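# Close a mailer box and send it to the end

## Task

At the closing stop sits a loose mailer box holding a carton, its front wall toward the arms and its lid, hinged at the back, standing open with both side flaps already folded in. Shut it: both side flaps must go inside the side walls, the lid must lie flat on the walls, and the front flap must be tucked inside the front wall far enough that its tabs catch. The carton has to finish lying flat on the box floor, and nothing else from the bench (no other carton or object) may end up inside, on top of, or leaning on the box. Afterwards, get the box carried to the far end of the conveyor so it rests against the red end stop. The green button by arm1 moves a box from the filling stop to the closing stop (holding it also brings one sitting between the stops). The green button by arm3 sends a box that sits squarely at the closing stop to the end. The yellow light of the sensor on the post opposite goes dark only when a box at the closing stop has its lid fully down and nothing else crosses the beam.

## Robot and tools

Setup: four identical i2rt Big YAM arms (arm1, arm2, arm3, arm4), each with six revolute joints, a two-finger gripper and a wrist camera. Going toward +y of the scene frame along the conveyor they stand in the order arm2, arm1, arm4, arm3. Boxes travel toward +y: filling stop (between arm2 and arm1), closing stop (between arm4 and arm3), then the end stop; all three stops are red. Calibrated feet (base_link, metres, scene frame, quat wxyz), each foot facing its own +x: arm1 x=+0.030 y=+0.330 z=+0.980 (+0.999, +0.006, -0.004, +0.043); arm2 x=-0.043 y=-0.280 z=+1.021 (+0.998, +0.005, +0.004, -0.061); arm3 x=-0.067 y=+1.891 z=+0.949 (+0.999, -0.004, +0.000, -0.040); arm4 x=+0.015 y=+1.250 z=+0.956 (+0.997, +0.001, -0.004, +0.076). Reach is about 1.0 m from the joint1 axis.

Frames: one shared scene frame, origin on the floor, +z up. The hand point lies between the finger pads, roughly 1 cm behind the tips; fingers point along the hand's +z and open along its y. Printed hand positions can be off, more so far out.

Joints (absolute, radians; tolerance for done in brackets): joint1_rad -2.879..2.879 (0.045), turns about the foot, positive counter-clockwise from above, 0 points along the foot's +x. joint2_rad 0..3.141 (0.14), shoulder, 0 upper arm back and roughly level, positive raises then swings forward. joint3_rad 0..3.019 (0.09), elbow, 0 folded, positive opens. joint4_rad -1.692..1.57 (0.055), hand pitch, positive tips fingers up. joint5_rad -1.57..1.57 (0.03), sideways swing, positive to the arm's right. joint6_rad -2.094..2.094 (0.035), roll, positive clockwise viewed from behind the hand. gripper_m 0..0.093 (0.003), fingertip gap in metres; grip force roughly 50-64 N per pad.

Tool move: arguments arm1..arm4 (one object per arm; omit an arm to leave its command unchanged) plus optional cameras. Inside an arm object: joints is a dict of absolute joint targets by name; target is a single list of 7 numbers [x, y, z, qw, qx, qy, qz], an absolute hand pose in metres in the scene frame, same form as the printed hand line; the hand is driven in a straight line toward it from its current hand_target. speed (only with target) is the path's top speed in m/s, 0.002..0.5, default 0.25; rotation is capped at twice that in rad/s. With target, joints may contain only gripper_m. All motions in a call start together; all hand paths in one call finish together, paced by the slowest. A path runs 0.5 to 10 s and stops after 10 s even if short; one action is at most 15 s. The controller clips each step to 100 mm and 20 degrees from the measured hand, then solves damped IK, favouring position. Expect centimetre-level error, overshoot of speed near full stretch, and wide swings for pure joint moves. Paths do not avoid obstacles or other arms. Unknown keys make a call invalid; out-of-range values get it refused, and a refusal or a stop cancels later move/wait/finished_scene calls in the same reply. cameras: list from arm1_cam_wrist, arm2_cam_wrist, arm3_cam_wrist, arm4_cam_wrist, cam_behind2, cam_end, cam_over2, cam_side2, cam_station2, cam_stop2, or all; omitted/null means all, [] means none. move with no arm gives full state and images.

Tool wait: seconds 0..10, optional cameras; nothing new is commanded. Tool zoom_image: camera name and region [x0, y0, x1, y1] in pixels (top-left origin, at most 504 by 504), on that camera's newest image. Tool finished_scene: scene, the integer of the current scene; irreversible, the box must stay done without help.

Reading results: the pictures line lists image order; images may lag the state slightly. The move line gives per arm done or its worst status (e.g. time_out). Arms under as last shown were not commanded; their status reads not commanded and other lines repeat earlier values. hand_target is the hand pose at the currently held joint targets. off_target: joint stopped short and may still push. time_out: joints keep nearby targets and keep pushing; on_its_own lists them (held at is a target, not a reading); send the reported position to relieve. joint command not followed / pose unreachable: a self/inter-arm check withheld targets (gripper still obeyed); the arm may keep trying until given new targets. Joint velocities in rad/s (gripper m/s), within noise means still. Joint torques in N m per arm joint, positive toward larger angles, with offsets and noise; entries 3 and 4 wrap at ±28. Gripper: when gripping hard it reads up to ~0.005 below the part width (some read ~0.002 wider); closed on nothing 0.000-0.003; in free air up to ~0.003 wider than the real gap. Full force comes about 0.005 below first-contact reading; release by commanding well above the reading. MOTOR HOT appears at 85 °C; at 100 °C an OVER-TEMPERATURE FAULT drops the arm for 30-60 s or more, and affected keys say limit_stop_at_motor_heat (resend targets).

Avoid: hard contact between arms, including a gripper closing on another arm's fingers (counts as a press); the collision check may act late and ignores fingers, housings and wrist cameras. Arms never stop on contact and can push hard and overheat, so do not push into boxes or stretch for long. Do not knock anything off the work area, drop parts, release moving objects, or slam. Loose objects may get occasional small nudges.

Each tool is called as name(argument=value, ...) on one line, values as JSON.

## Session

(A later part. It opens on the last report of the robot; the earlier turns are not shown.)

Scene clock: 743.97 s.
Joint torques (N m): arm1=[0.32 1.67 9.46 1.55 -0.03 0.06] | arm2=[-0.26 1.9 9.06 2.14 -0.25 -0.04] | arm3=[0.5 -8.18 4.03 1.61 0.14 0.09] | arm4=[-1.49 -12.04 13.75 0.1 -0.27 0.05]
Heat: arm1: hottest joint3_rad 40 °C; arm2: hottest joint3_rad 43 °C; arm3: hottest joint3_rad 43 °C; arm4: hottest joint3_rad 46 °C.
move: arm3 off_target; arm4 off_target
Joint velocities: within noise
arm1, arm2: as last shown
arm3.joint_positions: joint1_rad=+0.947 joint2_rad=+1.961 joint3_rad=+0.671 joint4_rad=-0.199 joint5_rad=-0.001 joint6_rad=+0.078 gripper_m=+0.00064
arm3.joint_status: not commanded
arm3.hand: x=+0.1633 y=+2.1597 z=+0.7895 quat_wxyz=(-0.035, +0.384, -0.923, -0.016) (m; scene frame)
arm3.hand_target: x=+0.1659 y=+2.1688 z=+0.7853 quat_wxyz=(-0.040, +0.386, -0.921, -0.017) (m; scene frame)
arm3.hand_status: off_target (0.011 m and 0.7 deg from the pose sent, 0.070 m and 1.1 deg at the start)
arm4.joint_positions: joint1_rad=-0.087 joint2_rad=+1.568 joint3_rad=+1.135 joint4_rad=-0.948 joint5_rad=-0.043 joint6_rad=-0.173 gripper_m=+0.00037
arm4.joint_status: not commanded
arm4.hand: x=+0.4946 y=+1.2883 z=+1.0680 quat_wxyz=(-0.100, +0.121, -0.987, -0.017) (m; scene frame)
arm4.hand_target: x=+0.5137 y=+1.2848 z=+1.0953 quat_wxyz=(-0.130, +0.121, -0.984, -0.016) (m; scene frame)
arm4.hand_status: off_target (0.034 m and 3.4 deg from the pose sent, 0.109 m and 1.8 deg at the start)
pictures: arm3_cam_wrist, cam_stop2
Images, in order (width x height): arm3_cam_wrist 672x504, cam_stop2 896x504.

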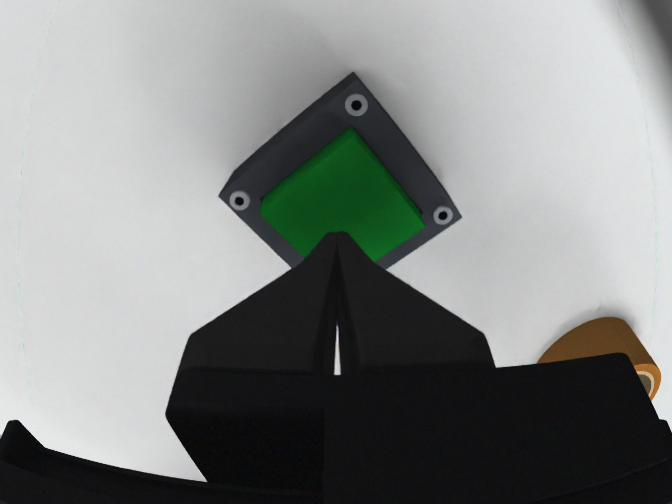

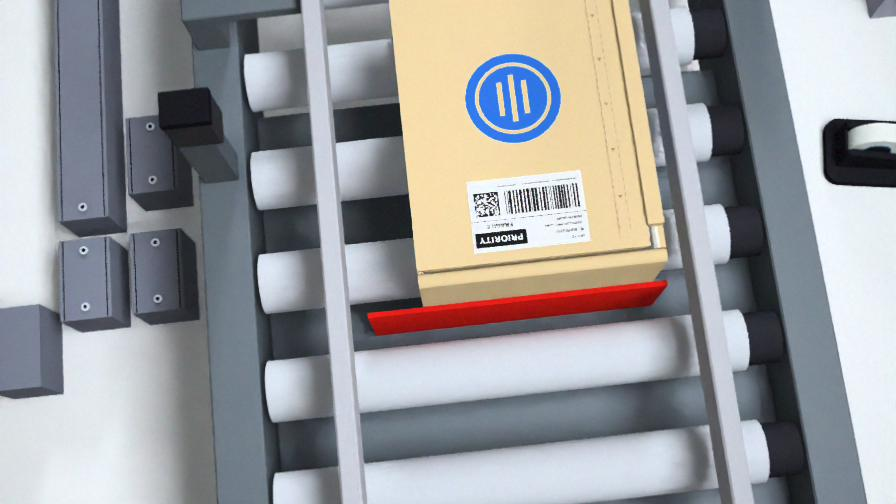

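move(arm3={"target": [0.164, 2.167, 0.722, 0.04023, -0.38634, 0.92132, 0.01687], "speed": 0.08}, cameras=["cam_stop2", "cam_end", "arm3_cam_wrist"])

move(arm3={"target": [0.166, 2.169, 0.85, 0.04023, -0.38634, 0.92132, 0.01687], "speed": 0.15}, cameras=["cam_stop2", "cam_end"])

Scene clock: 753.53 s.
Joint torques (N m): arm1=[0.21 1.79 9.48 1.59 -0.06 0.08] | arm2=[-0.26 1.9 9.05 2.15 -0.25 -0.04] | arm3=[0.62 -1.26 4.51 4.07 0.12 0.1] | arm4=[-1.44 -12.04 13.76 0.08 -0.27 0.07]
Heat: arm1: hottest joint3_rad 40 °C; arm2: hottest joint3_rad 43 °C; arm3: hottest joint3_rad 42 °C; arm4: hottest joint3_rad 48 °C.
move: arm3 off_target
Joint velocities: within noise
arm1, arm2, arm4: as last shown
arm3.joint_positions: joint1_rad=+0.949 joint2_rad=+2.065 joint3_rad=+0.682 joint4_rad=-0.093 joint5_rad=+0.000 joint6_rad=+0.078 gripper_m=+0.00064
arm3.joint_status: not commanded
arm3.hand: x=+0.1635 y=+2.1603 z=+0.7583 quat_wxyz=(-0.040, +0.384, -0.922, -0.019) (m; scene frame)
arm3.hand_target: x=+0.1621 y=+2.1645 z=+0.7261 quat_wxyz=(-0.040, +0.387, -0.921, -0.017) (m; scene frame)
arm3.hand_status: off_target (0.037 m and 0.3 deg from the pose sent, 0.068 m and 0.7 deg at the start)
arm4.joint_positions: joint1_rad=-0.087 joint2_rad=+1.568 joint3_rad=+1.135 joint4_rad=-0.948 joint5_rad=-0.043 joint6_rad=-0.174 gripper_m=+0.00037
arm4.hand: x=+0.4945 y=+1.2883 z=+1.0680 quat_wxyz=(-0.100, +0.121, -0.987, -0.017) (m; scene frame)
pictures: arm3_cam_wrist, cam_end, cam_stop2
Images, in order (width x height): arm3_cam_wrist 672x504, cam_end 896x504, cam_stop2 896x504.

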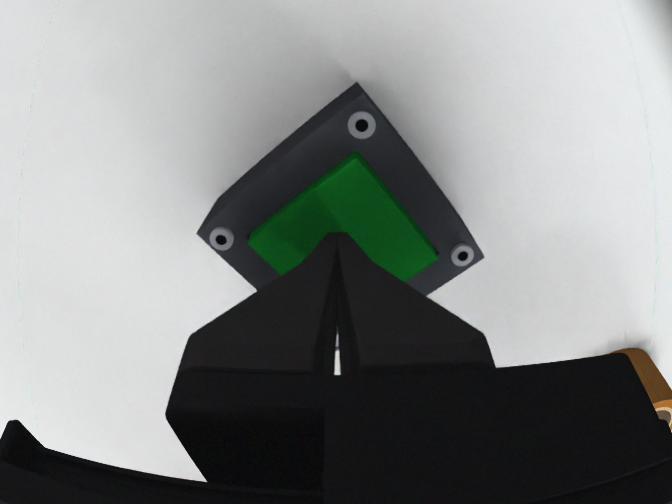

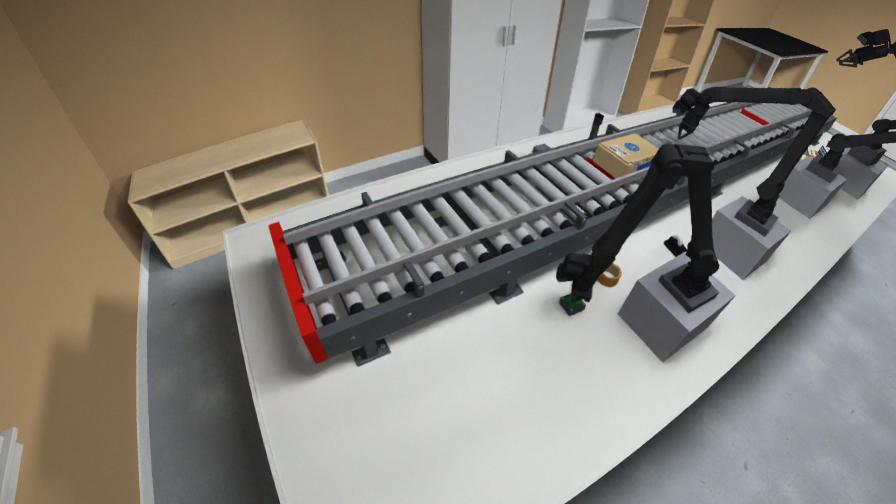

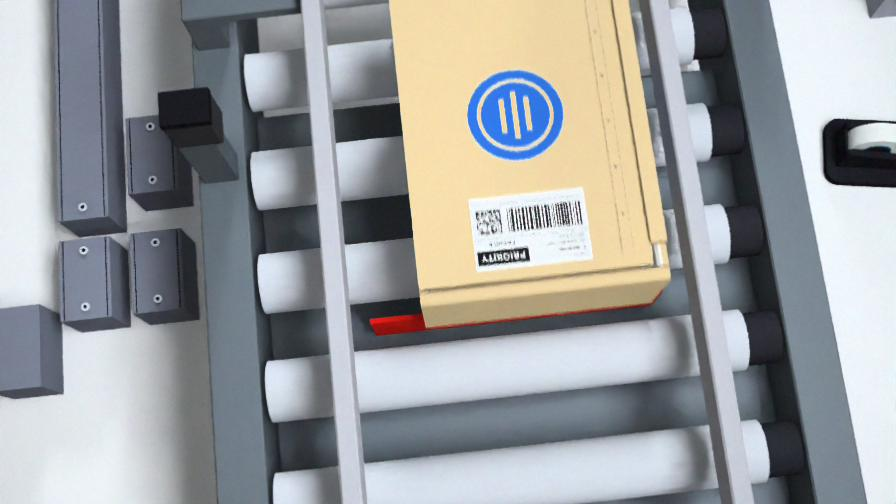

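Scene clock: 755.13 s.
Joint torques (N m): arm1=[0.26 1.73 9.47 1.58 -0.03 0.06] | arm2=[-0.26 1.85 9.03 2.14 -0.25 -0.04] | arm3=[0.62 -9.7 4.14 0.77 0.12 0.07] | arm4=[-1.44 -12.04 13.74 0.08 -0.27 0.07]
Heat: arm1: hottest joint3_rad 40 °C; arm2: hottest joint3_rad 43 °C; arm3: hottest joint3_rad 42 °C; arm4: hottest joint3_rad 48 °C.
move: arm3 done
Joint velocities: within noise
arm1, arm2, arm4: as last shown
arm3.joint_positions: joint1_rad=+0.949 joint2_rad=+1.786 joint3_rad=+0.681 joint4_rad=-0.375 joint5_rad=+0.000 joint6_rad=+0.078 gripper_m=+0.00064
arm3.joint_status: not commanded
arm3.hand: x=+0.1681 y=+2.1663 z=+0.8463 quat_wxyz=(-0.038, +0.384, -0.922, -0.018) (m; scene frame)
arm3.hand_target: x=+0.1659 y=+2.1689 z=+0.8499 quat_wxyz=(-0.040, +0.386, -0.921, -0.017) (m; scene frame)
arm3.hand_status: done (0.005 m and 0.3 deg from the pose sent, 0.092 m and 0.3 deg at the start)
pictures: cam_end, cam_stop2
Images, in order (width x height): cam_end 896x504, cam_stop2 896x504.

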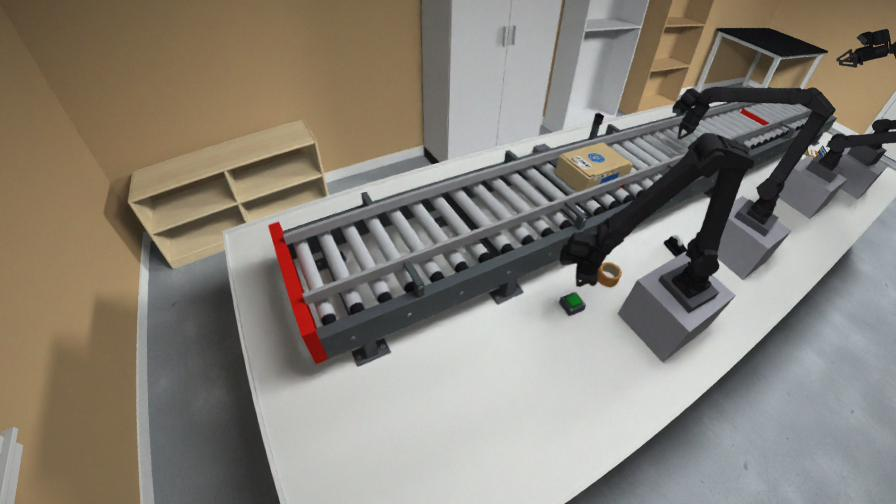

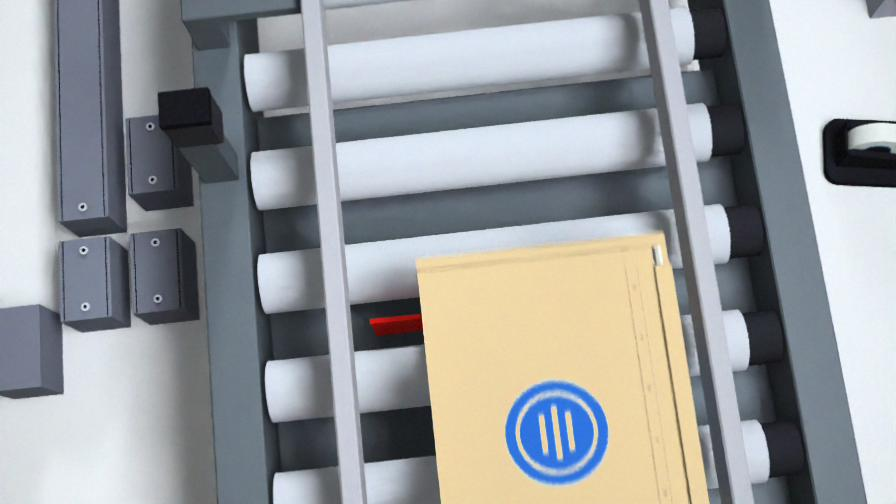

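The box is on its way. I'll wait for it to arrive at the end stop.

wait(seconds=4, cameras=["cam_end"])

zoom_image(camera="cam_end", region=[230, 150, 500, 370])

Scene clock: 762.83 s.
Joint torques (N m): arm1=[0.21 1.67 9.4 1.61 -0.06 0.06] | arm2=[-0.26 1.79 9.05 2.14 -0.25 -0.05] | arm3=[0.44 -9.99 4.14 0.8 0.13 0.07] | arm4=[-1.44 -12.04 13.75 0.08 -0.26 0.07]
Heat: arm1: hottest joint3_rad 40 °C; arm2: hottest joint3_rad 43 °C; arm3: hottest joint3_rad 42 °C; arm4: hottest joint3_rad 49 °C.
Joint velocities: within noise
arm1.joint_positions: joint1_rad=+0.132 joint2_rad=+0.622 joint3_rad=+1.316 joint4_rad=-1.332 joint5_rad=-0.137 joint6_rad=-0.103 gripper_m=+0.09396
arm1.joint_status: not commanded
arm1.hand: x=+0.2589 y=+0.3986 z=+1.4874 quat_wxyz=(-0.449, +0.170, -0.873, -0.091) (m; scene frame)
arm1.hand_target: x=+0.2573 y=+0.3981 z=+1.5005 quat_wxyz=(-0.462, +0.170, -0.866, -0.092) (m; scene frame)
arm1.hand_status: not commanded
arm2.joint_positions: joint1_rad=-0.114 joint2_rad=+0.604 joint3_rad=+1.372 joint4_rad=-1.337 joint5_rad=-0.127 joint6_rad=-0.314 gripper_m=+0.09396
arm2.joint_status: not commanded
arm2.hand: x=+0.1893 y=-0.3187 z=+1.5541 quat_wxyz=(-0.473, +0.062, -0.876, +0.072) (m; scene frame)
arm2.hand_target: x=+0.1870 y=-0.3182 z=+1.5641 quat_wxyz=(-0.483, +0.063, -0.870, +0.075) (m; scene frame)
arm2.hand_status: not commanded
arm3.joint_positions: joint1_rad=+0.949 joint2_rad=+1.786 joint3_rad=+0.681 joint4_rad=-0.376 joint5_rad=+0.000 joint6_rad=+0.078 gripper_m=+0.00064
arm3.joint_status: not commanded
arm3.hand: x=+0.1681 y=+2.1663 z=+0.8463 quat_wxyz=(-0.038, +0.384, -0.922, -0.017) (m; scene frame)
arm3.hand_target: x=+0.1659 y=+2.1689 z=+0.8499 quat_wxyz=(-0.040, +0.386, -0.921, -0.017) (m; scene frame)
arm3.hand_status: done (0.005 m and 0.3 deg from the pose sent, 0.092 m and 0.3 deg at the start)
arm4.joint_positions: joint1_rad=-0.087 joint2_rad=+1.568 joint3_rad=+1.135 joint4_rad=-0.948 joint5_rad=-0.043 joint6_rad=-0.175 gripper_m=+0.00037
arm4.joint_status: not commanded
arm4.hand: x=+0.4945 y=+1.2883 z=+1.0680 quat_wxyz=(-0.100, +0.121, -0.987, -0.017) (m; scene frame)
arm4.hand_target: x=+0.5137 y=+1.2848 z=+1.0953 quat_wxyz=(-0.130, +0.121, -0.984, -0.015) (m; scene frame)
arm4.hand_status: not commanded
wait: 4.00 s; at rest from the start
pictures: cam_end
Images, in order (width x height): cam_end 896x504.

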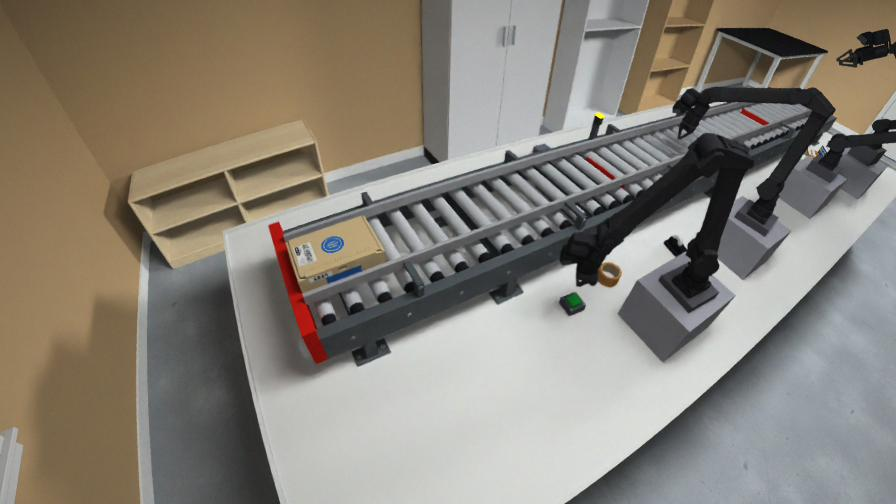

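Scaled by 1.867 from the camera's 896x504 image, which has a finer 1280x720 frame.

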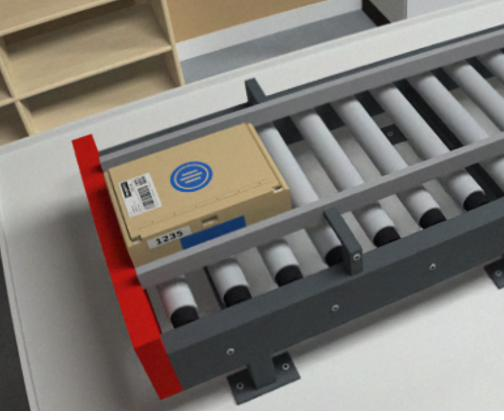

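finished_scene(scene=2)

The scene is finished: the task was done.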